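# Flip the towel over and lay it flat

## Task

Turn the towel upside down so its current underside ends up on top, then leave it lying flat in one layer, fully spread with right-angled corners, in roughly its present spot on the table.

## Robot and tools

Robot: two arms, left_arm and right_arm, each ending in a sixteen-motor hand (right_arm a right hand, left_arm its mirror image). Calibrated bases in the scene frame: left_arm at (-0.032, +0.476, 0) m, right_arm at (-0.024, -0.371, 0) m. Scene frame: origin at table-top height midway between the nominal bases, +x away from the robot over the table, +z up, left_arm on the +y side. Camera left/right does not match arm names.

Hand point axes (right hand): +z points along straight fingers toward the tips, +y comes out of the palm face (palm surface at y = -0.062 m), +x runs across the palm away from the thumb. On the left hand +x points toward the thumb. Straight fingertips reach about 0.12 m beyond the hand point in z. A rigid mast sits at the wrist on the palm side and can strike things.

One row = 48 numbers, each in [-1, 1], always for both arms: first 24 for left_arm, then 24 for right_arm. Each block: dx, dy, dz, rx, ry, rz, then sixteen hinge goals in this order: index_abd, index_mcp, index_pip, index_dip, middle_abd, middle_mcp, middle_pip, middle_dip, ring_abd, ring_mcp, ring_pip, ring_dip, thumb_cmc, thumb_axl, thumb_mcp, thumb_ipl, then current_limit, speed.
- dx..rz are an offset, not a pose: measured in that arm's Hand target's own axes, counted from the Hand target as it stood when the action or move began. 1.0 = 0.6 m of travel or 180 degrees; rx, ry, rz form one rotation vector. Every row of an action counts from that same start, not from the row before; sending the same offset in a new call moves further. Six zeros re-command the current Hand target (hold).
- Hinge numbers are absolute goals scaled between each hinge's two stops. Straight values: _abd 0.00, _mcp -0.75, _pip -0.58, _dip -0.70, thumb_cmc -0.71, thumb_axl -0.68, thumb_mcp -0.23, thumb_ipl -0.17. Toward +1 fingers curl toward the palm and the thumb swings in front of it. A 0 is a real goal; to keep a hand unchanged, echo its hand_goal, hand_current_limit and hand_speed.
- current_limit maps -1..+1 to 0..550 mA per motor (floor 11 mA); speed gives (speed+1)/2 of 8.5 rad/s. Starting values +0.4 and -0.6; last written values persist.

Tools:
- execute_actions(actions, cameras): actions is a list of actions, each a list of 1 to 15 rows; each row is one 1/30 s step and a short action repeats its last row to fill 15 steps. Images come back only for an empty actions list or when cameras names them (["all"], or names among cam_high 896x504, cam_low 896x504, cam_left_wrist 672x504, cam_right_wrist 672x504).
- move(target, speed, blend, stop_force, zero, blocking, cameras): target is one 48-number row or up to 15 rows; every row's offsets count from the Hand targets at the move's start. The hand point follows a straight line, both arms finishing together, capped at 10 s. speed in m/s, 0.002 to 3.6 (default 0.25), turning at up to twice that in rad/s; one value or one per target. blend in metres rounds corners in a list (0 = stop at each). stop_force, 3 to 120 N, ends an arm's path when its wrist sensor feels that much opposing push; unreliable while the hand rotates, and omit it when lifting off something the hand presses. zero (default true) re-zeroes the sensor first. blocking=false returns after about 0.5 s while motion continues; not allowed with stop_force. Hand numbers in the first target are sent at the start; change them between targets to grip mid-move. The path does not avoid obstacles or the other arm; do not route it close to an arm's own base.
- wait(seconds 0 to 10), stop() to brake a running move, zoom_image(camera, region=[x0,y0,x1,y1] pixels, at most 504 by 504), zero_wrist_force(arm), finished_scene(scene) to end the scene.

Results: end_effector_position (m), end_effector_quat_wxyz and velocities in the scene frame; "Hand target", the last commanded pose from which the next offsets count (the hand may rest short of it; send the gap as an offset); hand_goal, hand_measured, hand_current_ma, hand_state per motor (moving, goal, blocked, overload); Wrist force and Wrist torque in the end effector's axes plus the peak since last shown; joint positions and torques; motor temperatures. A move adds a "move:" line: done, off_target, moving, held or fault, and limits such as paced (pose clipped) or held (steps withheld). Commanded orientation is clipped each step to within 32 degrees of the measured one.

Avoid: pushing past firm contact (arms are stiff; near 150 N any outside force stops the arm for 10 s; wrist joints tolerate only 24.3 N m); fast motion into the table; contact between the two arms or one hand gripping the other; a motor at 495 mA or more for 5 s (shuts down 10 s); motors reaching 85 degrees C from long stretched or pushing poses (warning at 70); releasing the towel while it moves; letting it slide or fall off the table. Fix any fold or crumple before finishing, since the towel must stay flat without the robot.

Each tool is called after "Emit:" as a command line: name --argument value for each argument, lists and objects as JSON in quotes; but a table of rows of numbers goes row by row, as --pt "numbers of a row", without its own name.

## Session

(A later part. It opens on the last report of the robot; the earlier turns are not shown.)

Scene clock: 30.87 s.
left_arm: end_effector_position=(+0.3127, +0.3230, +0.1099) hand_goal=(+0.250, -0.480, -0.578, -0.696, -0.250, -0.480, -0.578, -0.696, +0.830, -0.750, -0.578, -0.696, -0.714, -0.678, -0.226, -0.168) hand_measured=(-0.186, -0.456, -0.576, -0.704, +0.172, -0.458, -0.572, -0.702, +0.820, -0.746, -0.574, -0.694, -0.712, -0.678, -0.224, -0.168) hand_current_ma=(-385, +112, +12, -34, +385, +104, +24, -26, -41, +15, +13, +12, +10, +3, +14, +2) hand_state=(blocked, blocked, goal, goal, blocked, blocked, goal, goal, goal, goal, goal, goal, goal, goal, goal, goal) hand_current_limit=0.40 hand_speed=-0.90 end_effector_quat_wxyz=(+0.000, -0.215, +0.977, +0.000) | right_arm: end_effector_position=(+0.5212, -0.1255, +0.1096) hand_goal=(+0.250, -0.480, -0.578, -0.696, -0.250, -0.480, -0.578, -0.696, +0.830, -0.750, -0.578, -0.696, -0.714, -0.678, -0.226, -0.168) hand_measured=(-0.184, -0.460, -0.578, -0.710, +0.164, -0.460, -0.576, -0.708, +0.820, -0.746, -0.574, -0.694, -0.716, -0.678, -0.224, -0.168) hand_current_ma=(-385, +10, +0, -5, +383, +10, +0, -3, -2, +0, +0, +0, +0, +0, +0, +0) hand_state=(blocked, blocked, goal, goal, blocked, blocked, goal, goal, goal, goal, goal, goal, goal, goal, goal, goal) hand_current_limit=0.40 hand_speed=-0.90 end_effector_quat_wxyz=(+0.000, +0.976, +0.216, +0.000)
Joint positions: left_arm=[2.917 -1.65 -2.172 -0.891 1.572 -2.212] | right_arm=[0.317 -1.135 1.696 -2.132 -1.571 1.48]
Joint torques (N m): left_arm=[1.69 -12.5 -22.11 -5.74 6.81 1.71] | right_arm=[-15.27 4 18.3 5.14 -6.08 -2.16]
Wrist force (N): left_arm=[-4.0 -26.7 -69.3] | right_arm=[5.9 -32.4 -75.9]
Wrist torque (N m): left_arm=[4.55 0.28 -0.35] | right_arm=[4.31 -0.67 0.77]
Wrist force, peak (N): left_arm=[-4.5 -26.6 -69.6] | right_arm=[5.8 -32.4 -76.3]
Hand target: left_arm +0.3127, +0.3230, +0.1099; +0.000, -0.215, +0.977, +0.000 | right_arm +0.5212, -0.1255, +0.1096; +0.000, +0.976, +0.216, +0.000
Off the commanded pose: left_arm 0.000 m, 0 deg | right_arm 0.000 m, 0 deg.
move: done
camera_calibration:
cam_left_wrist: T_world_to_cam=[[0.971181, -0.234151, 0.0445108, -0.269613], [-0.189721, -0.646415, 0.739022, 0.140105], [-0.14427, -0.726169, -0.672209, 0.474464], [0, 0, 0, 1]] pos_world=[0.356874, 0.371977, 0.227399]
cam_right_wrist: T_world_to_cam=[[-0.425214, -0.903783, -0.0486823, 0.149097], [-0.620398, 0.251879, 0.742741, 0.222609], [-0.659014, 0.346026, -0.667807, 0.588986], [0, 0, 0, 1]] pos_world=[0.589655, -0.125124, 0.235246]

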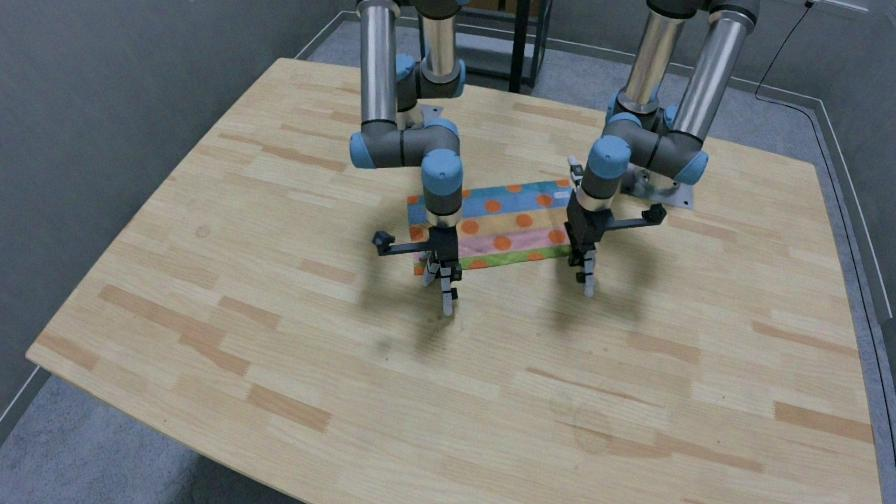

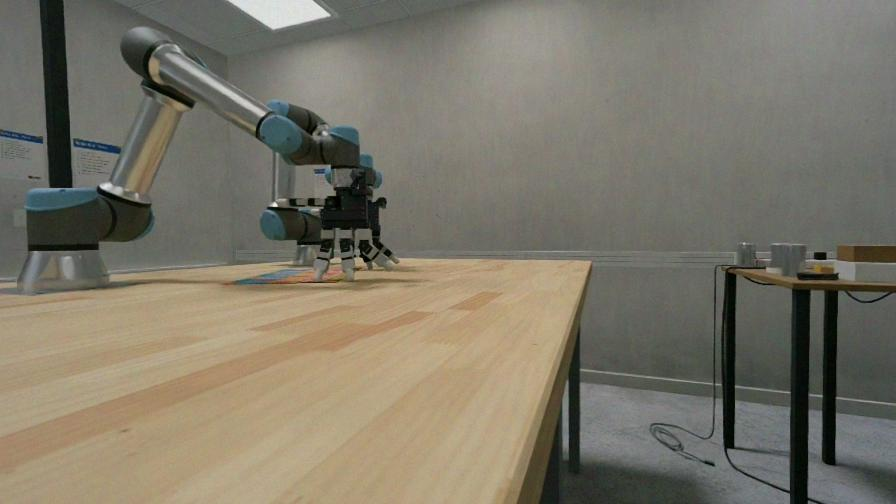

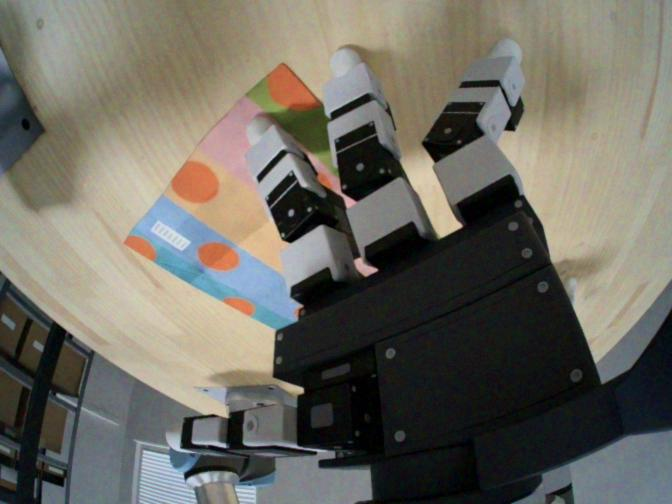

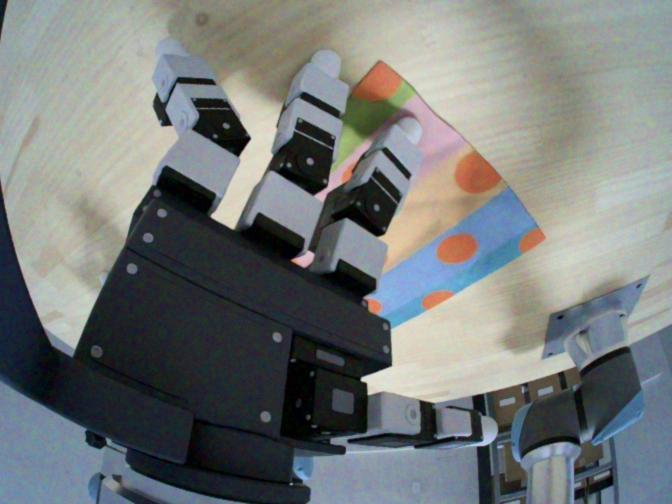

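Emit:
move --target '[0,0,-0.0067,0,0,0, 0.25,-0.479,-0.577,-0.696, -0.25,-0.479,-0.577,-0.696, 0.83,-0.75,-0.577,-0.696, -0.714,-0.678,-0.226,-0.168, 0.4,-0.9, 0,0,-0.0067,0,0,0, 0.25,-0.479,-0.577,-0.696, -0.25,-0.479,-0.577,-0.696, 0.83,-0.75,-0.577,-0.696, -0.714,-0.678,-0.226,-0.168, 0.4,-0.9]' --speed 0.01 --cameras '["all"]'

Emit:
zoom_image --camera "cam_left_wrist" --region '[200, 20, 450, 200]'

Emit:
zoom_image --camera "cam_high" --region '[380, 160, 640, 340]'

Scene clock: 33.30 s.
left_arm: end_effector_position=(+0.3127, +0.3230, +0.1139) hand_goal=(+0.250, -0.480, -0.578, -0.696, -0.250, -0.480, -0.578, -0.696, +0.830, -0.750, -0.578, -0.696, -0.714, -0.678, -0.226, -0.168) hand_measured=(-0.162, -0.472, -0.580, -0.700, -0.238, -0.478, -0.574, -0.696, +0.820, -0.746, -0.574, -0.694, -0.712, -0.678, -0.224, -0.168) hand_current_ma=(-385, +34, -7, -14, +48, +8, +15, +2, -41, +15, +13, +12, +10, +3, +14, +2) hand_state=(blocked, goal, goal, goal, goal, goal, goal, goal, goal, goal, goal, goal, goal, goal, goal, goal) hand_current_limit=0.40 hand_speed=-0.90 end_effector_quat_wxyz=(+0.000, -0.215, +0.977, +0.000) | right_arm: end_effector_position=(+0.5212, -0.1255, +0.1136) hand_goal=(+0.250, -0.480, -0.578, -0.696, -0.250, -0.480, -0.578, -0.696, +0.830, -0.750, -0.578, -0.696, -0.714, -0.678, -0.226, -0.168) hand_measured=(-0.044, -0.466, -0.570, -0.694, -0.242, -0.478, -0.576, -0.694, +0.820, -0.746, -0.574, -0.694, -0.716, -0.678, -0.224, -0.168) hand_current_ma=(-385, +5, +1, +0, +2, +0, +0, +0, -2, +0, +0, +0, +0, +0, +0, +0) hand_state=(blocked, goal, goal, goal, goal, goal, goal, goal, goal, goal, goal, goal, goal, goal, goal, goal) hand_current_limit=0.40 hand_speed=-0.90 end_effector_quat_wxyz=(+0.000, +0.976, +0.216, +0.000)
Joint positions: left_arm=[2.917 -1.643 -2.166 -0.903 1.572 -2.212] | right_arm=[0.317 -1.14 1.692 -2.123 -1.571 1.48]
Joint torques (N m): left_arm=[-3.16 28.77 29.26 0.58 -1.7 1.16] | right_arm=[6.56 -43.79 -32.7 -1.09 0.36 -1.81]
Wrist force (N): left_arm=[1.1 -1.4 -5.4] | right_arm=[-3.8 -3.5 -6.7]
Wrist torque (N m): left_arm=[0.57 0.19 0.00] | right_arm=[-0.03 -0.70 0.17]
Wrist force, peak (N): left_arm=[-4.6 -26.6 -69.7] | right_arm=[6.2 -32.3 -76.4]
Hand target: left_arm +0.3127, +0.3230, +0.1139; +0.000, -0.215, +0.977, +0.000 | right_arm +0.5212, -0.1255, +0.1136; +0.000, +0.976, +0.216, +0.000
Off the commanded pose: left_arm 0.000 m, 0 deg | right_arm 0.000 m, 0 deg.
move: done
camera_calibration:
cam_left_wrist: T_world_to_cam=[[0.971181, -0.234151, 0.0445108, -0.269791], [-0.189721, -0.646415, 0.739022, 0.137148], [-0.14427, -0.726169, -0.672209, 0.477153], [0, 0, 0, 1]] pos_world=[0.356874, 0.371977, 0.231399]
cam_right_wrist: T_world_to_cam=[[-0.425273, -0.903752, -0.0487432, 0.14935], [-0.620381, 0.251869, 0.742758, 0.219549], [-0.658992, 0.346114, -0.667784, 0.591716], [0, 0, 0, 1]] pos_world=[0.589655, -0.125124, 0.239346]

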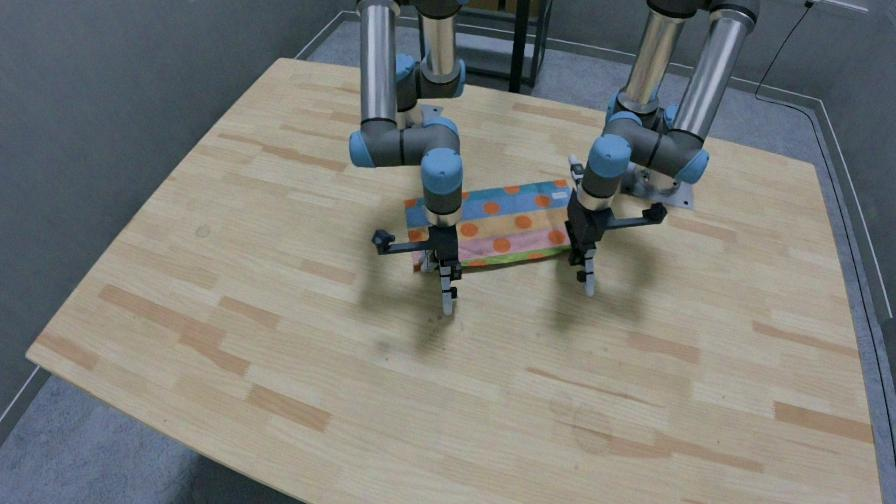

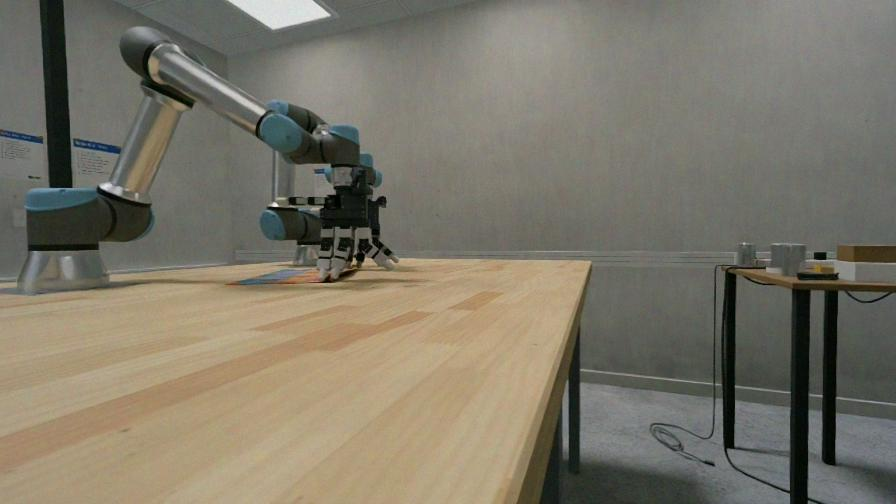

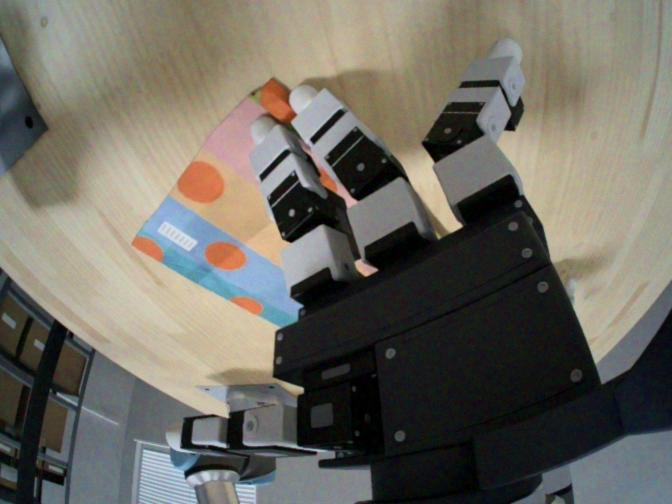

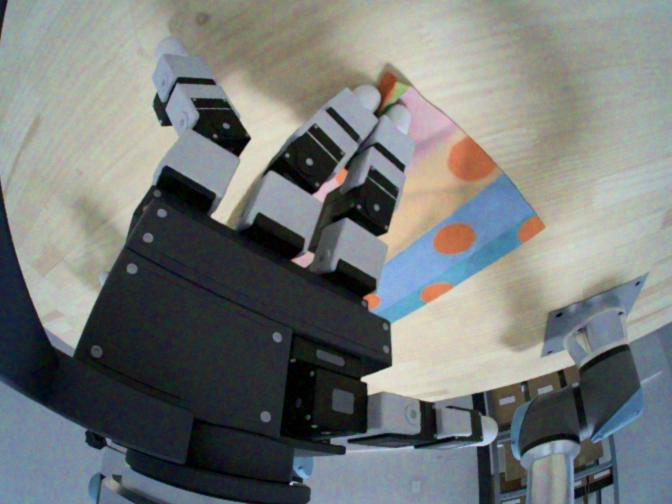

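Scaled by 2.016 from the camera's 672x504 image, which has a finer 960x720 frame.

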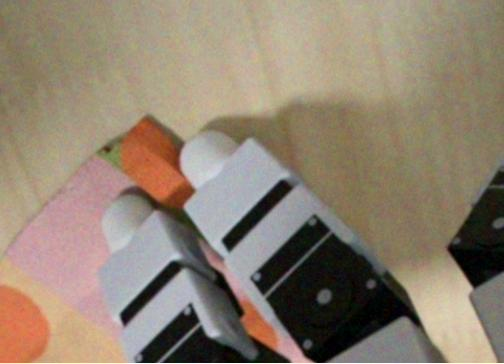

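Scaled by 1.938.

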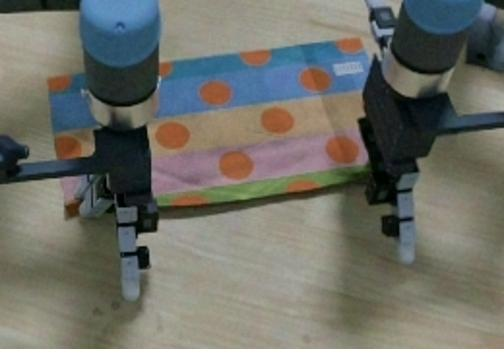

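Emit:
move --target '[0,0,-0.002,0,0,0, 0.25,-0.479,-0.577,-0.696, -0.25,-0.479,-0.577,-0.696, 0.83,-0.75,-0.577,-0.696, -0.714,-0.678,-0.226,-0.168, 0.4,-0.9, 0,0,-0.002,0,0,0, 0.25,-0.479,-0.577,-0.696, -0.25,-0.479,-0.577,-0.696, 0.83,-0.75,-0.577,-0.696, -0.714,-0.678,-0.226,-0.168, 0.4,-0.9]' --speed 0.01 --cameras '["all"]'

Emit:
zoom_image --camera "cam_left_wrist" --region '[200, 20, 450, 200]'

Emit:
zoom_image --camera "cam_right_wrist" --region '[250, 20, 500, 200]'

Scene clock: 34.60 s.
left_arm: end_effector_position=(+0.3127, +0.3230, +0.1151) hand_goal=(+0.250, -0.480, -0.578, -0.696, -0.250, -0.480, -0.578, -0.696, +0.830, -0.750, -0.578, -0.696, -0.714, -0.678, -0.226, -0.168) hand_measured=(-0.110, -0.476, -0.580, -0.698, -0.238, -0.478, -0.576, -0.696, +0.820, -0.746, -0.574, -0.694, -0.712, -0.678, -0.224, -0.168) hand_current_ma=(-385, +18, -7, -12, +47, +5, +11, +2, -41, +15, +13, +12, +10, +3, +14, +2) hand_state=(blocked, goal, goal, goal, goal, goal, goal, goal, goal, goal, goal, goal, goal, goal, goal, goal) hand_current_limit=0.40 hand_speed=-0.90 end_effector_quat_wxyz=(+0.000, -0.215, +0.977, +0.000) | right_arm: end_effector_position=(+0.5212, -0.1255, +0.1148) hand_goal=(+0.250, -0.480, -0.578, -0.696, -0.250, -0.480, -0.578, -0.696, +0.830, -0.750, -0.578, -0.696, -0.714, -0.678, -0.226, -0.168) hand_measured=(+0.008, -0.470, -0.570, -0.694, -0.198, -0.482, -0.576, -0.694, +0.820, -0.746, -0.574, -0.694, -0.716, -0.678, -0.224, -0.168) hand_current_ma=(-385, +2, +1, +0, +39, +0, +0, +0, -2, +0, +0, +0, +0, +0, +0, +0) hand_state=(blocked, goal, goal, goal, blocked, goal, goal, goal, goal, goal, goal, goal, goal, goal, goal, goal) hand_current_limit=0.40 hand_speed=-0.90 end_effector_quat_wxyz=(+0.000, +0.976, +0.216, +0.000)
Joint positions: left_arm=[2.917 -1.641 -2.165 -0.907 1.572 -2.212] | right_arm=[0.317 -1.141 1.69 -2.12 -1.571 1.48]
Joint torques (N m): left_arm=[-5.33 29.74 30.7 0.99 -1.67 -0.08] | right_arm=[7.16 -46.5 -33.8 -0.45 0.35 -1.43]
Wrist force (N): left_arm=[1.4 -0.6 -2.6] | right_arm=[-0.4 -2.0 -1.4]
Wrist torque (N m): left_arm=[0.38 0.13 0.05] | right_arm=[-0.28 -0.43 0.31]
Wrist force, peak (N): left_arm=[1.0 -1.6 -5.6] | right_arm=[-3.6 -3.5 -7.2]
Hand target: left_arm +0.3127, +0.3230, +0.1151; +0.000, -0.215, +0.977, +0.000 | right_arm +0.5212, -0.1255, +0.1148; +0.000, +0.976, +0.216, +0.000
Off the commanded pose: left_arm 0.000 m, 0 deg | right_arm 0.000 m, 0 deg.
move: done
camera_calibration:
cam_left_wrist: T_world_to_cam=[[0.971181, -0.234151, 0.0445108, -0.269844], [-0.189721, -0.646415, 0.739022, 0.136262], [-0.14427, -0.726169, -0.672209, 0.47796], [0, 0, 0, 1]] pos_world=[0.356874, 0.371977, 0.232599]
cam_right_wrist: T_world_to_cam=[[-0.425273, -0.903752, -0.0487432, 0.149408], [-0.620381, 0.251869, 0.742758, 0.218658], [-0.658992, 0.346114, -0.667784, 0.592518], [0, 0, 0, 1]] pos_world=[0.589655, -0.125124, 0.240546]

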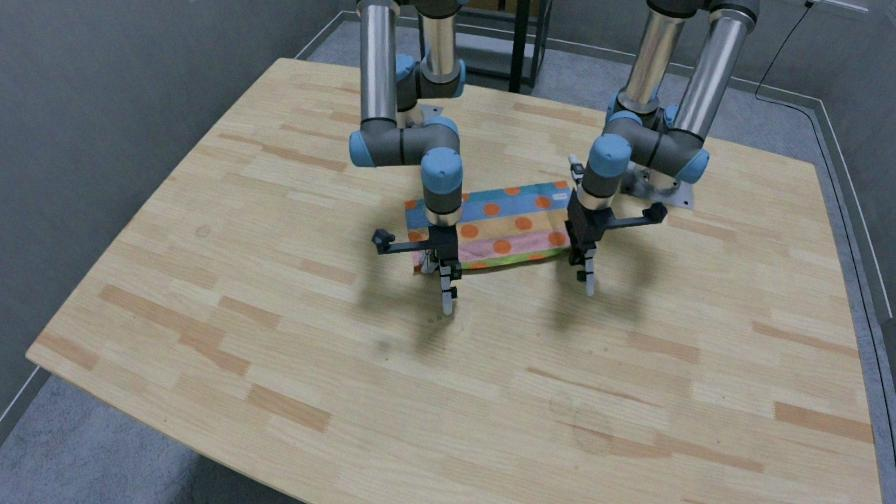

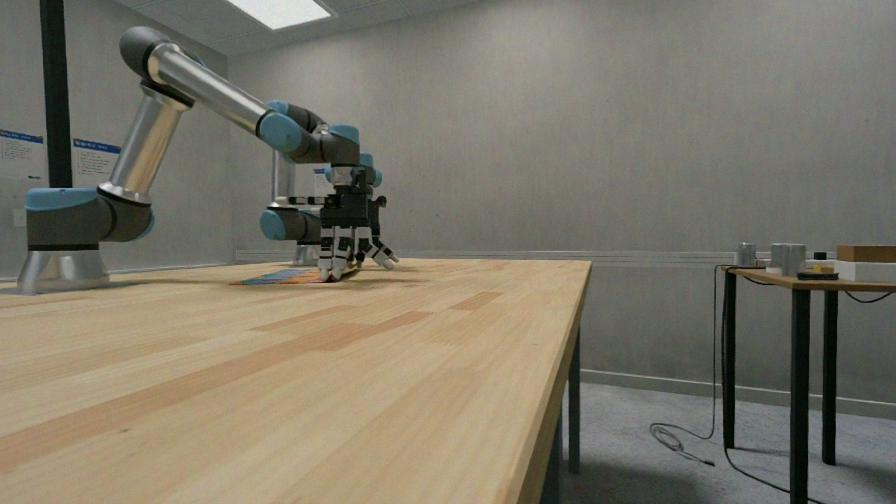

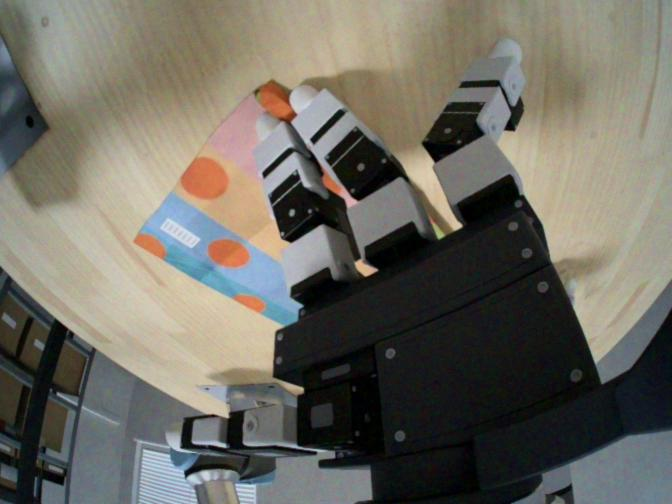

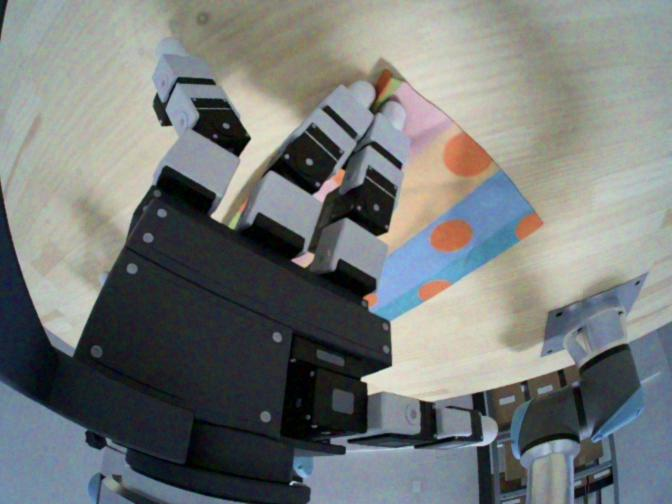

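Scaled by 2.016 from the camera's 672x504 image, which has a finer 960x720 frame.

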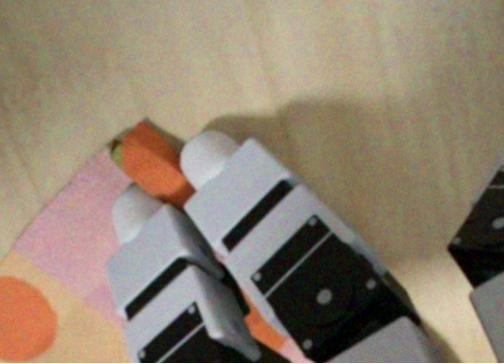

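Scaled by 2.016 from the camera's 672x504 image, which has a finer 960x720 frame.

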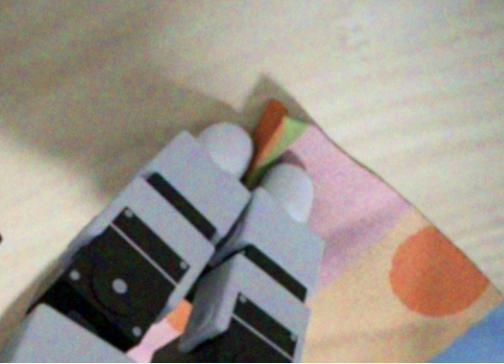

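Emit:
move --target '[0,0,-0.0025,0,0,0, 0.25,-0.479,-0.577,-0.696, -0.25,-0.479,-0.577,-0.696, 0.83,-0.75,-0.577,-0.696, -0.714,-0.678,-0.226,-0.168, 0.4,-0.9, 0,0,0,0,0,0, 0.25,-0.479,-0.577,-0.696, -0.25,-0.479,-0.577,-0.696, 0.83,-0.75,-0.577,-0.696, -0.714,-0.678,-0.226,-0.168, 0.4,-0.9]' --speed 0.01 --cameras '["cam_left_wrist"]'

Emit:
zoom_image --camera "cam_left_wrist" --region '[200, 20, 450, 200]'

Scene clock: 35.90 s.
left_arm: end_effector_position=(+0.3127, +0.3230, +0.1166) hand_goal=(+0.250, -0.480, -0.578, -0.696, -0.250, -0.480, -0.578, -0.696, +0.830, -0.750, -0.578, -0.696, -0.714, -0.678, -0.226, -0.168) hand_measured=(-0.006, -0.482, -0.580, -0.698, -0.204, -0.486, -0.580, -0.696, +0.820, -0.746, -0.574, -0.694, -0.712, -0.678, -0.224, -0.168) hand_current_ma=(-385, -4, -7, -12, +185, -27, -9, +1, -41, +15, +13, +12, +10, +3, +14, +2) hand_state=(blocked, goal, goal, goal, blocked, goal, goal, goal, goal, goal, goal, goal, goal, goal, goal, goal) hand_current_limit=0.40 hand_speed=-0.90 end_effector_quat_wxyz=(+0.000, -0.215, +0.977, +0.000) | right_arm: end_effector_position=(+0.5212, -0.1255, +0.1148) hand_goal=(+0.250, -0.480, -0.578, -0.696, -0.250, -0.480, -0.578, -0.696, +0.830, -0.750, -0.578, -0.696, -0.714, -0.678, -0.226, -0.168) hand_measured=(+0.010, -0.470, -0.570, -0.694, -0.196, -0.482, -0.576, -0.694, +0.820, -0.746, -0.574, -0.694, -0.716, -0.678, -0.224, -0.168) hand_current_ma=(-385, +2, +1, +0, +42, +0, +0, +0, -2, +0, +0, +0, +0, +0, +0, +0) hand_state=(blocked, goal, goal, goal, blocked, goal, goal, goal, goal, goal, goal, goal, goal, goal, goal, goal) hand_current_limit=0.40 hand_speed=-0.90 end_effector_quat_wxyz=(+0.000, +0.976, +0.216, +0.000)
Joint positions: left_arm=[2.917 -1.638 -2.163 -0.911 1.572 -2.212] | right_arm=[0.317 -1.141 1.69 -2.12 -1.571 1.48]
Joint torques (N m): left_arm=[-5.98 29.8 31.66 0.5 -1.63 -0.99] | right_arm=[6.93 -47.02 -33.8 -0.63 0.31 -0.93]
Wrist force (N): left_arm=[0.3 -0.4 -0.9] | right_arm=[-0.4 -1.7 -1.3]
Wrist torque (N m): left_arm=[0.28 -0.08 0.03] | right_arm=[-0.25 -0.41 0.32]
Wrist force, peak (N): left_arm=[1.5 -0.7 -3.1] | right_arm=[-0.4 -2.0 -1.5]
Hand target: left_arm +0.3127, +0.3230, +0.1166; +0.000, -0.215, +0.977, +0.000 | right_arm +0.5212, -0.1255, +0.1148; +0.000, +0.976, +0.216, +0.000
Off the commanded pose: left_arm 0.000 m, 0 deg | right_arm 0.000 m, 0 deg.
move: done
camera_calibration:
cam_left_wrist: T_world_to_cam=[[0.971162, -0.234214, 0.0445825, -0.269898], [-0.189815, -0.646392, 0.739018, 0.135179], [-0.144271, -0.726169, -0.672209, 0.478968], [0, 0, 0, 1]] pos_world=[0.356874, 0.371977, 0.234099]
Images, in order (width x height): cam_left_wrist 672x504.

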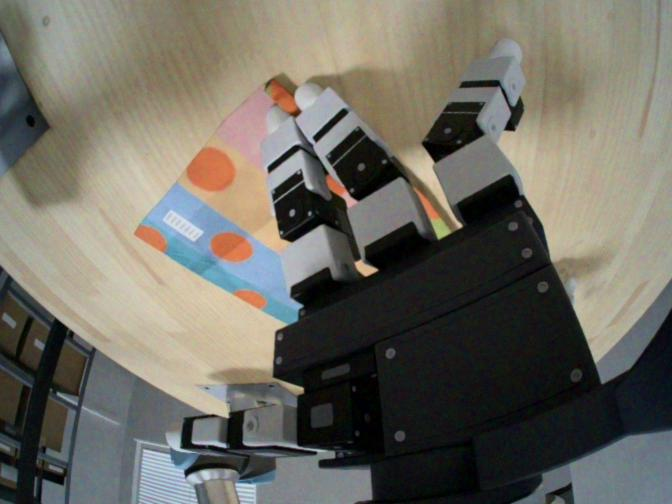

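Scaled by 2.016 from the camera's 672x504 image, which has a finer 960x720 frame.

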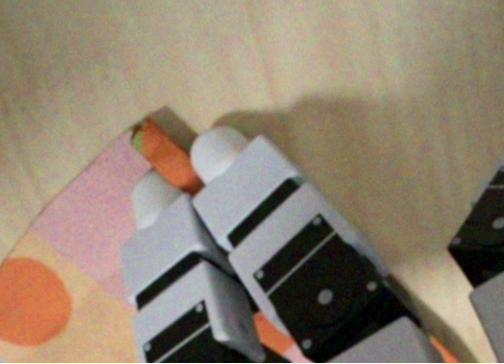

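Emit:
move --target '[0,0,-0.0833,0,0,0, 0.25,-0.479,-0.577,-0.696, -0.25,-0.479,-0.577,-0.696, 0.83,-0.75,-0.577,-0.696, -0.714,-0.678,-0.226,-0.168, 0.4,-0.9, 0,0,-0.0833,0,0,0, 0.25,-0.479,-0.577,-0.696, -0.25,-0.479,-0.577,-0.696, 0.83,-0.75,-0.577,-0.696, -0.714,-0.678,-0.226,-0.168, 0.4,-0.9]' --speed 0.05 --cameras '["all"]'

Emit:
zoom_image --camera "cam_left_wrist" --region '[200, 20, 450, 200]'

Emit:
zoom_image --camera "cam_right_wrist" --region '[250, 20, 500, 200]'

Emit:
zoom_image --camera "cam_low" --region '[200, 180, 450, 320]'

Scene clock: 37.87 s.
left_arm: end_effector_position=(+0.3127, +0.3229, +0.1665) hand_goal=(+0.250, -0.480, -0.578, -0.696, -0.250, -0.480, -0.578, -0.696, +0.830, -0.750, -0.578, -0.696, -0.714, -0.678, -0.226, -0.168) hand_measured=(-0.006, -0.482, -0.580, -0.698, -0.204, -0.486, -0.580, -0.696, +0.820, -0.746, -0.574, -0.694, -0.712, -0.678, -0.224, -0.168) hand_current_ma=(-385, -5, -7, -10, +185, -27, -9, +1, -41, +15, +13, +12, +10, +3, +14, +2) hand_state=(blocked, goal, goal, goal, blocked, goal, goal, goal, goal, goal, goal, goal, goal, goal, goal, goal) hand_current_limit=0.40 hand_speed=-0.90 end_effector_quat_wxyz=(+0.000, -0.215, +0.977, +0.000) | right_arm: end_effector_position=(+0.5212, -0.1254, +0.1648) hand_goal=(+0.250, -0.480, -0.578, -0.696, -0.250, -0.480, -0.578, -0.696, +0.830, -0.750, -0.578, -0.696, -0.714, -0.678, -0.226, -0.168) hand_measured=(+0.024, -0.476, -0.574, -0.694, -0.186, -0.484, -0.578, -0.694, +0.820, -0.746, -0.574, -0.694, -0.716, -0.678, -0.224, -0.168) hand_current_ma=(-385, +1, +1, +0, +60, -1, +0, +0, -2, +0, +0, +0, +0, +0, +0, +0) hand_state=(blocked, goal, goal, goal, blocked, goal, goal, goal, goal, goal, goal, goal, goal, goal, goal, goal) hand_current_limit=0.40 hand_speed=-0.90 end_effector_quat_wxyz=(+0.000, +0.976, +0.216, +0.000)
Joint positions: left_arm=[2.917 -1.562 -2.089 -1.061 1.572 -2.212] | right_arm=[0.317 -1.197 1.628 -2.002 -1.571 1.48]
Joint torques (N m): left_arm=[-6.96 28.49 34.16 0.62 1.97 -1.12] | right_arm=[6.91 -46.41 -35.53 -0.33 -1.31 1.8]
Wrist force (N): left_arm=[0.3 0.2 0.7] | right_arm=[0.2 -1.2 0.6]
Wrist torque (N m): left_arm=[0.15 -0.10 0.08] | right_arm=[-0.33 -0.28 0.33]
Wrist force, peak (N): left_arm=[0.3 -0.3 -1.2] | right_arm=[-0.3 -1.9 -1.5]
Hand target: left_arm +0.3128, +0.3229, +0.1666; +0.000, -0.215, +0.977, +0.000 | right_arm +0.5212, -0.1254, +0.1648; +0.000, +0.976, +0.216, +0.000
Off the commanded pose: left_arm 0.000 m, 0 deg | right_arm 0.000 m, 0 deg.
move: done
camera_calibration:
cam_left_wrist: T_world_to_cam=[[0.971181, -0.234151, 0.0445108, -0.272132], [-0.189721, -0.646415, 0.739022, 0.0982759], [-0.14427, -0.726169, -0.672209, 0.512511], [0, 0, 0, 1]] pos_world=[0.356874, 0.371977, 0.283999]
cam_right_wrist: T_world_to_cam=[[-0.425214, -0.903783, -0.0486823, 0.151742], [-0.620398, 0.251879, 0.742741, 0.181548], [-0.659014, 0.346026, -0.667807, 0.625783], [0, 0, 0, 1]] pos_world=[0.589555, -0.125124, 0.290446]

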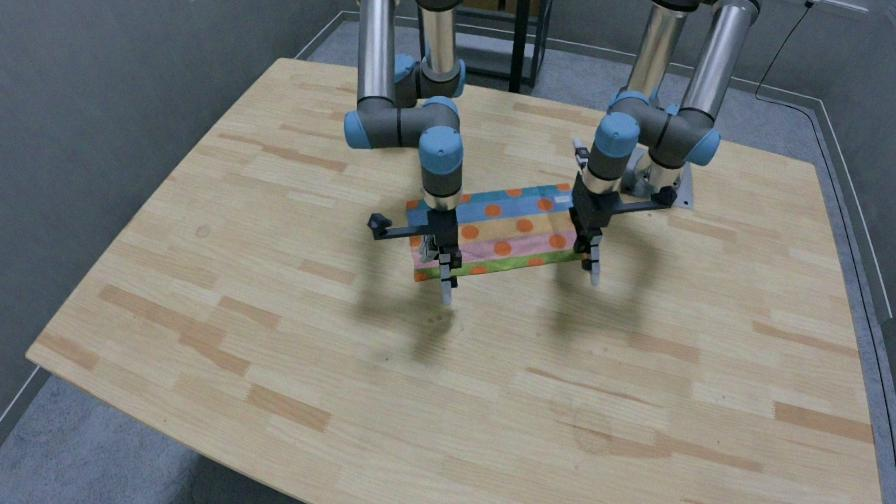

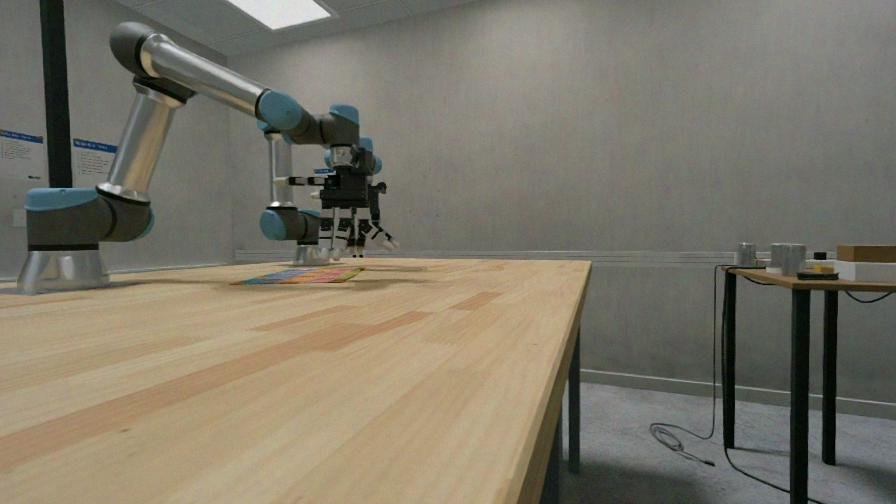

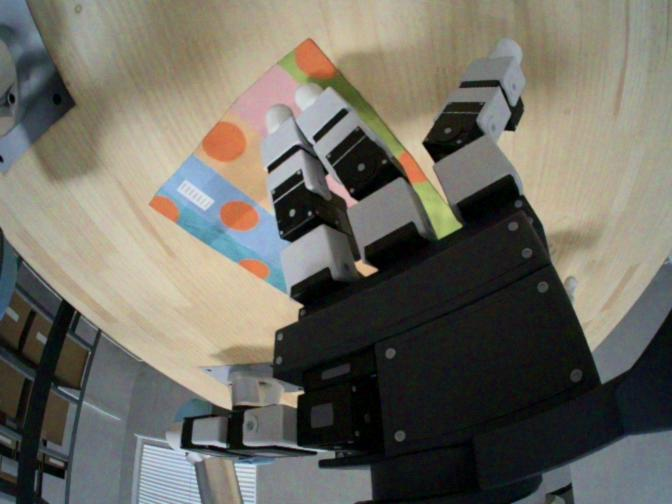

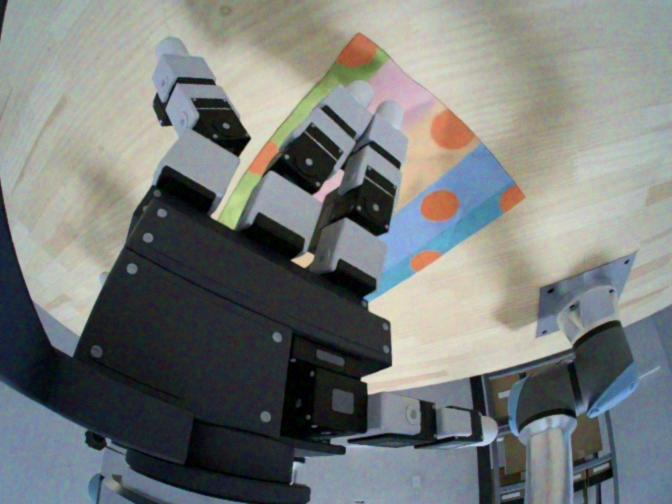

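Scaled by 2.016 from the camera's 672x504 image, which has a finer 960x720 frame.

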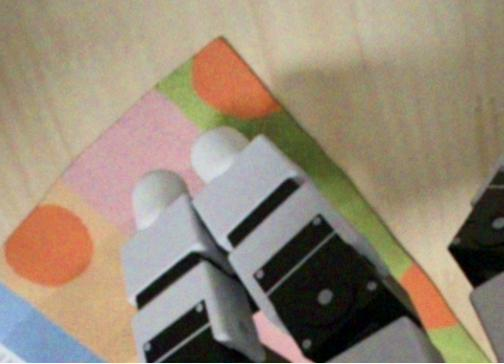

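Scaled by 2.016 from the camera's 672x504 image, which has a finer 960x720 frame.

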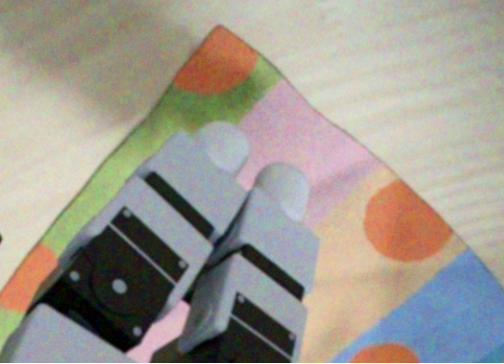

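Scaled by 2.016.

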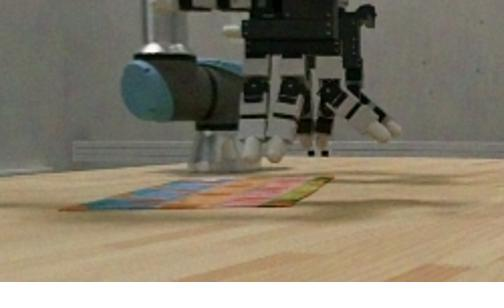

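Emit:
move --target '[0,0,0,0,0,0, 0.133,-0.479,-0.577,-0.696, 0,0.479,0.737,-0.696, -0.133,-0.479,-0.577,-0.696, -0.714,-0.678,-0.226,-0.168, 0.4,-0.6, 0,0,0,0,0,0, 0.133,-0.479,-0.577,-0.696, 0,0.479,0.737,-0.696, -0.133,-0.479,-0.577,-0.696, -0.714,-0.678,-0.226,-0.168, 0.4,-0.6]' --speed 0.1

Emit:
move --target '[0.0107,-0.011,0.061,0,0,0, 0.133,-0.479,-0.577,-0.696, 0,0.479,0.737,-0.696, -0.133,-0.479,-0.577,-0.696, -0.714,-0.678,-0.226,-0.168, 0.4,-0.6, -0.0092,-0.0053,0.058,0,0,0, 0.133,-0.479,-0.577,-0.696, 0,0.479,0.737,-0.696, -0.133,-0.479,-0.577,-0.696, -0.714,-0.678,-0.226,-0.168, 0.4,-0.6]' --speed 0.08 --cameras '["all"]'

Scene clock: 46.10 s.
left_arm: end_effector_position=(+0.3128, +0.3229, +0.1666) hand_goal=(+0.132, -0.480, -0.578, -0.696, +0.000, +0.478, +0.736, -0.696, -0.134, -0.480, -0.578, -0.696, -0.714, -0.678, -0.226, -0.168) hand_measured=(+0.128, -0.480, -0.580, -0.698, -0.004, +0.460, +0.732, -0.696, -0.130, -0.486, -0.576, -0.694, -0.712, -0.678, -0.224, -0.168) hand_current_ma=(-17, -2, -5, -9, -13, -83, -14, +1, +18, -26, +10, +12, +10, +3, +14, +2) hand_state=(goal, goal, goal, goal, goal, goal, goal, goal, goal, goal, goal, goal, goal, goal, goal, goal) hand_current_limit=0.40 hand_speed=-0.60 end_effector_quat_wxyz=(+0.000, -0.215, +0.977, +0.000) | right_arm: end_effector_position=(+0.5212, -0.1254, +0.1648) hand_goal=(+0.132, -0.480, -0.578, -0.696, +0.000, +0.478, +0.736, -0.696, -0.134, -0.480, -0.578, -0.696, -0.714, -0.678, -0.226, -0.168) hand_measured=(+0.128, -0.480, -0.576, -0.694, -0.002, +0.460, +0.732, -0.694, -0.130, -0.486, -0.576, -0.694, -0.716, -0.678, -0.224, -0.168) hand_current_ma=(+0, +0, +0, +0, +0, -9, +0, +0, +0, -1, +0, +0, +0, +0, +0, +0) hand_state=(goal, goal, goal, goal, goal, goal, goal, goal, goal, goal, goal, goal, goal, goal, goal, goal) hand_current_limit=0.40 hand_speed=-0.60 end_effector_quat_wxyz=(+0.000, +0.976, +0.216, +0.000)
Joint positions: left_arm=[2.917 -1.562 -2.089 -1.061 1.572 -2.212] | right_arm=[0.317 -1.197 1.628 -2.002 -1.571 1.48]
Joint torques (N m): left_arm=[9.2 27.76 32.9 0.85 2.31 1.74] | right_arm=[-1.62 -46.16 -34.85 -0.51 0.3 1.98]
Wrist force (N): left_arm=[0.4 0.3 0.5] | right_arm=[0.3 -1.3 0.7]
Wrist torque (N m): left_arm=[0.25 -0.14 0.09] | right_arm=[-0.28 -0.29 0.33]
Wrist force, peak (N): left_arm=[0.7 0.5 0.7] | right_arm=[0.3 -1.7 0.7]
Hand target: left_arm +0.3128, +0.3229, +0.1666; +0.000, -0.215, +0.977, +0.000 | right_arm +0.5212, -0.1254, +0.1648; +0.000, +0.976, +0.216, +0.000
Off the commanded pose: left_arm 0.000 m, 0 deg | right_arm 0.000 m, 0 deg.
move: done

Scene clock: 47.07 s.
left_arm: end_effector_position=(+0.3097, +0.3143, +0.1300) hand_goal=(+0.132, -0.480, -0.578, -0.696, +0.000, +0.478, +0.736, -0.696, -0.134, -0.480, -0.578, -0.696, -0.714, -0.678, -0.226, -0.168) hand_measured=(+0.128, -0.480, -0.580, -0.698, -0.004, +0.462, +0.732, -0.696, -0.130, -0.486, -0.576, -0.694, -0.712, -0.678, -0.224, -0.168) hand_current_ma=(-16, -2, -5, -9, -13, -80, -14, +1, +17, -26, +10, +12, +10, +3, +14, +2) hand_state=(goal, goal, goal, goal, goal, goal, goal, goal, goal, goal, goal, goal, goal, goal, goal, goal) hand_current_limit=0.40 hand_speed=-0.60 end_effector_quat_wxyz=(+0.000, -0.215, +0.977, +0.000) | right_arm: end_effector_position=(+0.5148, -0.1249, +0.1300) hand_goal=(+0.132, -0.480, -0.578, -0.696, +0.000, +0.478, +0.736, -0.696, -0.134, -0.480, -0.578, -0.696, -0.714, -0.678, -0.226, -0.168) hand_measured=(+0.128, -0.480, -0.576, -0.694, -0.002, +0.460, +0.732, -0.694, -0.130, -0.486, -0.576, -0.694, -0.716, -0.678, -0.224, -0.168) hand_current_ma=(+0, +0, +0, +0, +0, -8, +0, +0, +0, -1, +0, +0, +0, +0, +0, +0) hand_state=(goal, goal, goal, goal, goal, goal, goal, goal, goal, goal, goal, goal, goal, goal, goal, goal) hand_current_limit=0.40 hand_speed=-0.60 end_effector_quat_wxyz=(+0.000, +0.976, +0.216, +0.000)
Joint positions: left_arm=[2.896 -1.62 -2.141 -0.953 1.572 -2.233] | right_arm=[0.321 -1.17 1.689 -2.09 -1.571 1.485]
Joint torques (N m): left_arm=[-12.01 9.64 10.3 4.04 -0.5 -2.26] | right_arm=[8.3 -28.66 -8.46 -4.94 -0.69 2.19]
Wrist force (N): left_arm=[0.3 0.5 0.5] | right_arm=[0.2 -1.3 0.7]
Wrist torque (N m): left_arm=[0.27 -0.14 0.04] | right_arm=[-0.28 -0.27 0.15]
Wrist force, peak (N): left_arm=[0.2 0.1 0.9] | right_arm=[0.0 -1.6 1.2]
Hand target: left_arm +0.3097, +0.3143, +0.1300; +0.000, -0.215, +0.977, +0.000 | right_arm +0.5148, -0.1249, +0.1300; +0.000, +0.976, +0.216, +0.000
Off the commanded pose: left_arm 0.000 m, 0 deg | right_arm 0.000 m, 0 deg.
move: done
camera_calibration:
cam_left_wrist: T_world_to_cam=[[0.971181, -0.234143, 0.0445436, -0.269642], [-0.189719, -0.64631, 0.739115, 0.118995], [-0.14427, -0.726265, -0.672105, 0.481234], [0, 0, 0, 1]] pos_world=[0.353874, 0.363277, 0.247499]
cam_right_wrist: T_world_to_cam=[[-0.425273, -0.903752, -0.0487432, 0.147879], [-0.620381, 0.251869, 0.742758, 0.203272], [-0.658992, 0.346114, -0.667784, 0.598277], [0, 0, 0, 1]] pos_world=[0.583255, -0.124624, 0.255746]

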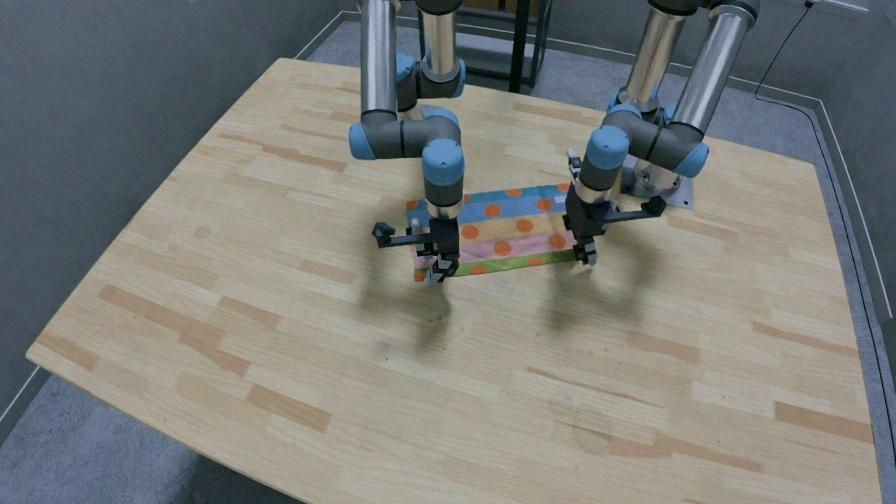

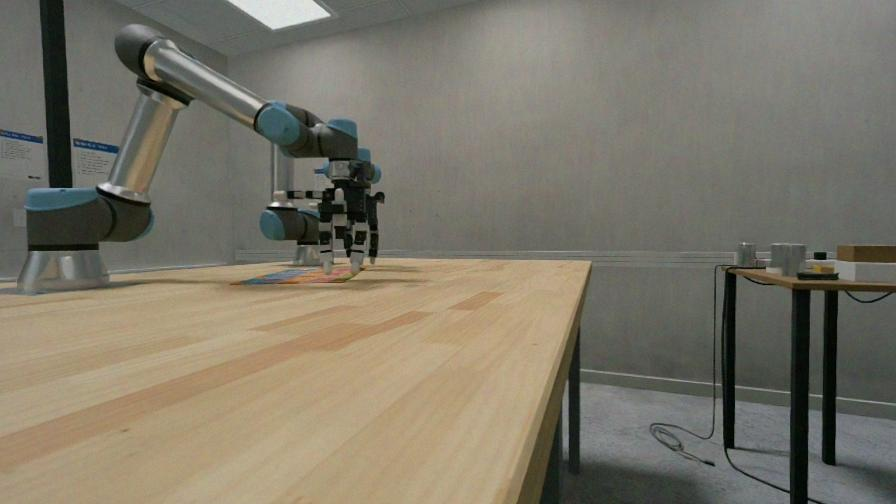

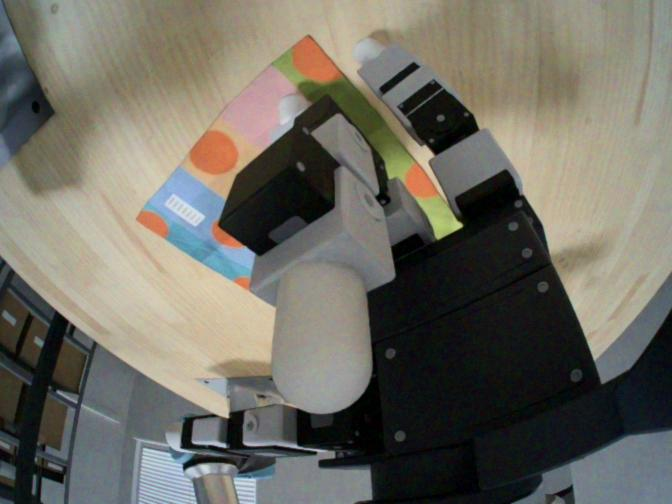

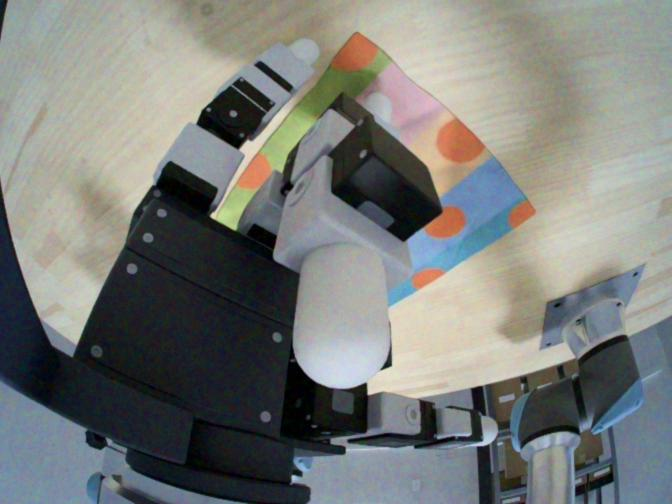

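Emit:
move --target '[0,0,0.033,0,0,0, 0.133,-0.479,-0.577,-0.696, 0,0.479,0.737,-0.696, -0.133,-0.479,-0.577,-0.696, -0.714,-0.678,-0.226,-0.168, 0.4,-0.6, 0,0,0.033,0,0,0, 0.133,-0.479,-0.577,-0.696, 0,0.479,0.737,-0.696, -0.133,-0.479,-0.577,-0.696, -0.714,-0.678,-0.226,-0.168, 0.4,-0.6]' --speed 0.015 --stop_force 3 --cameras '["cam_left_wrist","cam_right_wrist"]'

Scene clock: 49.63 s.
left_arm: end_effector_position=(+0.3097, +0.3143, +0.1151) hand_goal=(+0.132, -0.480, -0.578, -0.696, +0.000, +0.478, +0.736, -0.696, -0.134, -0.480, -0.578, -0.696, -0.714, -0.678, -0.226, -0.168) hand_measured=(+0.130, -0.478, -0.578, -0.698, -0.004, +0.462, +0.732, -0.696, -0.130, -0.486, -0.576, -0.694, -0.712, -0.678, -0.224, -0.168) hand_current_ma=(-5, +5, +0, -6, -13, -80, -14, +1, +17, -26, +9, +12, +10, +3, +14, +2) hand_state=(goal, goal, goal, goal, goal, goal, goal, goal, goal, goal, goal, goal, goal, goal, goal, goal) hand_current_limit=0.40 hand_speed=-0.60 end_effector_quat_wxyz=(+0.000, -0.215, +0.977, +0.000) | right_arm: end_effector_position=(+0.5148, -0.1249, +0.1144) hand_goal=(+0.132, -0.480, -0.578, -0.696, +0.000, +0.478, +0.736, -0.696, -0.134, -0.480, -0.578, -0.696, -0.714, -0.678, -0.226, -0.168) hand_measured=(+0.130, -0.478, -0.576, -0.694, -0.002, +0.460, +0.732, -0.694, -0.130, -0.486, -0.576, -0.694, -0.716, -0.678, -0.224, -0.168) hand_current_ma=(+0, +0, +0, +0, +0, -8, +0, +0, +0, -1, +0, +0, +0, +0, +0, +0) hand_state=(goal, goal, goal, goal, goal, goal, goal, goal, goal, goal, goal, goal, goal, goal, goal, goal) hand_current_limit=0.40 hand_speed=-0.60 end_effector_quat_wxyz=(+0.000, +0.976, +0.216, +0.000)
Joint positions: left_arm=[2.896 -1.645 -2.161 -0.907 1.572 -2.233] | right_arm=[0.321 -1.151 1.707 -2.127 -1.571 1.485]
Joint torques (N m): left_arm=[-4.87 29.1 30.27 0.42 2.36 -0.09] | right_arm=[4 -45.27 -33.31 -0.4 -1.4 1.26]
Wrist force (N): left_arm=[0.6 -0.7 -2.7] | right_arm=[0.0 -2.4 -2.8]
Wrist torque (N m): left_arm=[0.41 -0.04 0.05] | right_arm=[-0.12 -0.39 0.15]
Wrist force, peak (N): left_arm=[0.9 -1.8 -6.2] | right_arm=[-0.5 -3.9 -6.6]
Hand target: left_arm +0.3097, +0.3143, +0.1151; +0.000, -0.215, +0.977, +0.000 (not the last commanded pose) | right_arm +0.5148, -0.1249, +0.1144; +0.000, +0.976, +0.216, +0.000 (not the last commanded pose)
Off the commanded pose: left_arm 0.005 m, 0 deg | right_arm 0.004 m, 0 deg.
move: contact (left_arm, right_arm)
camera_calibration:
cam_left_wrist: T_world_to_cam=[[0.971181, -0.234151, 0.0445108, -0.268968], [-0.189721, -0.646415, 0.739022, 0.130069], [-0.14427, -0.726169, -0.672209, 0.471209], [0, 0, 0, 1]] pos_world=[0.353874, 0.363277, 0.232599]
cam_right_wrist: T_world_to_cam=[[-0.425273, -0.903752, -0.0487432, 0.147114], [-0.620381, 0.251869, 0.742758, 0.214933], [-0.658992, 0.346114, -0.667784, 0.587793], [0, 0, 0, 1]] pos_world=[0.583255, -0.124624, 0.240046]
Images, in order (width x height): cam_left_wrist 672x504, cam_right_wrist 672x504.

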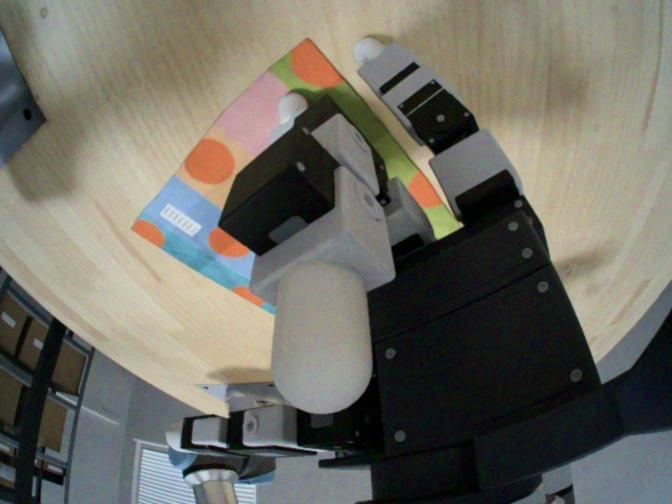

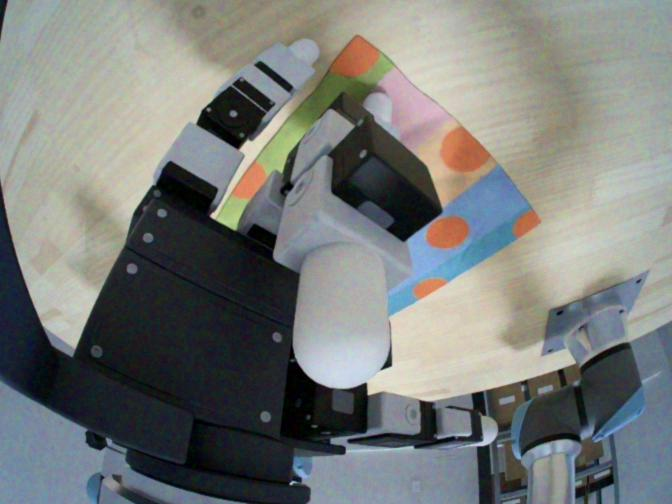

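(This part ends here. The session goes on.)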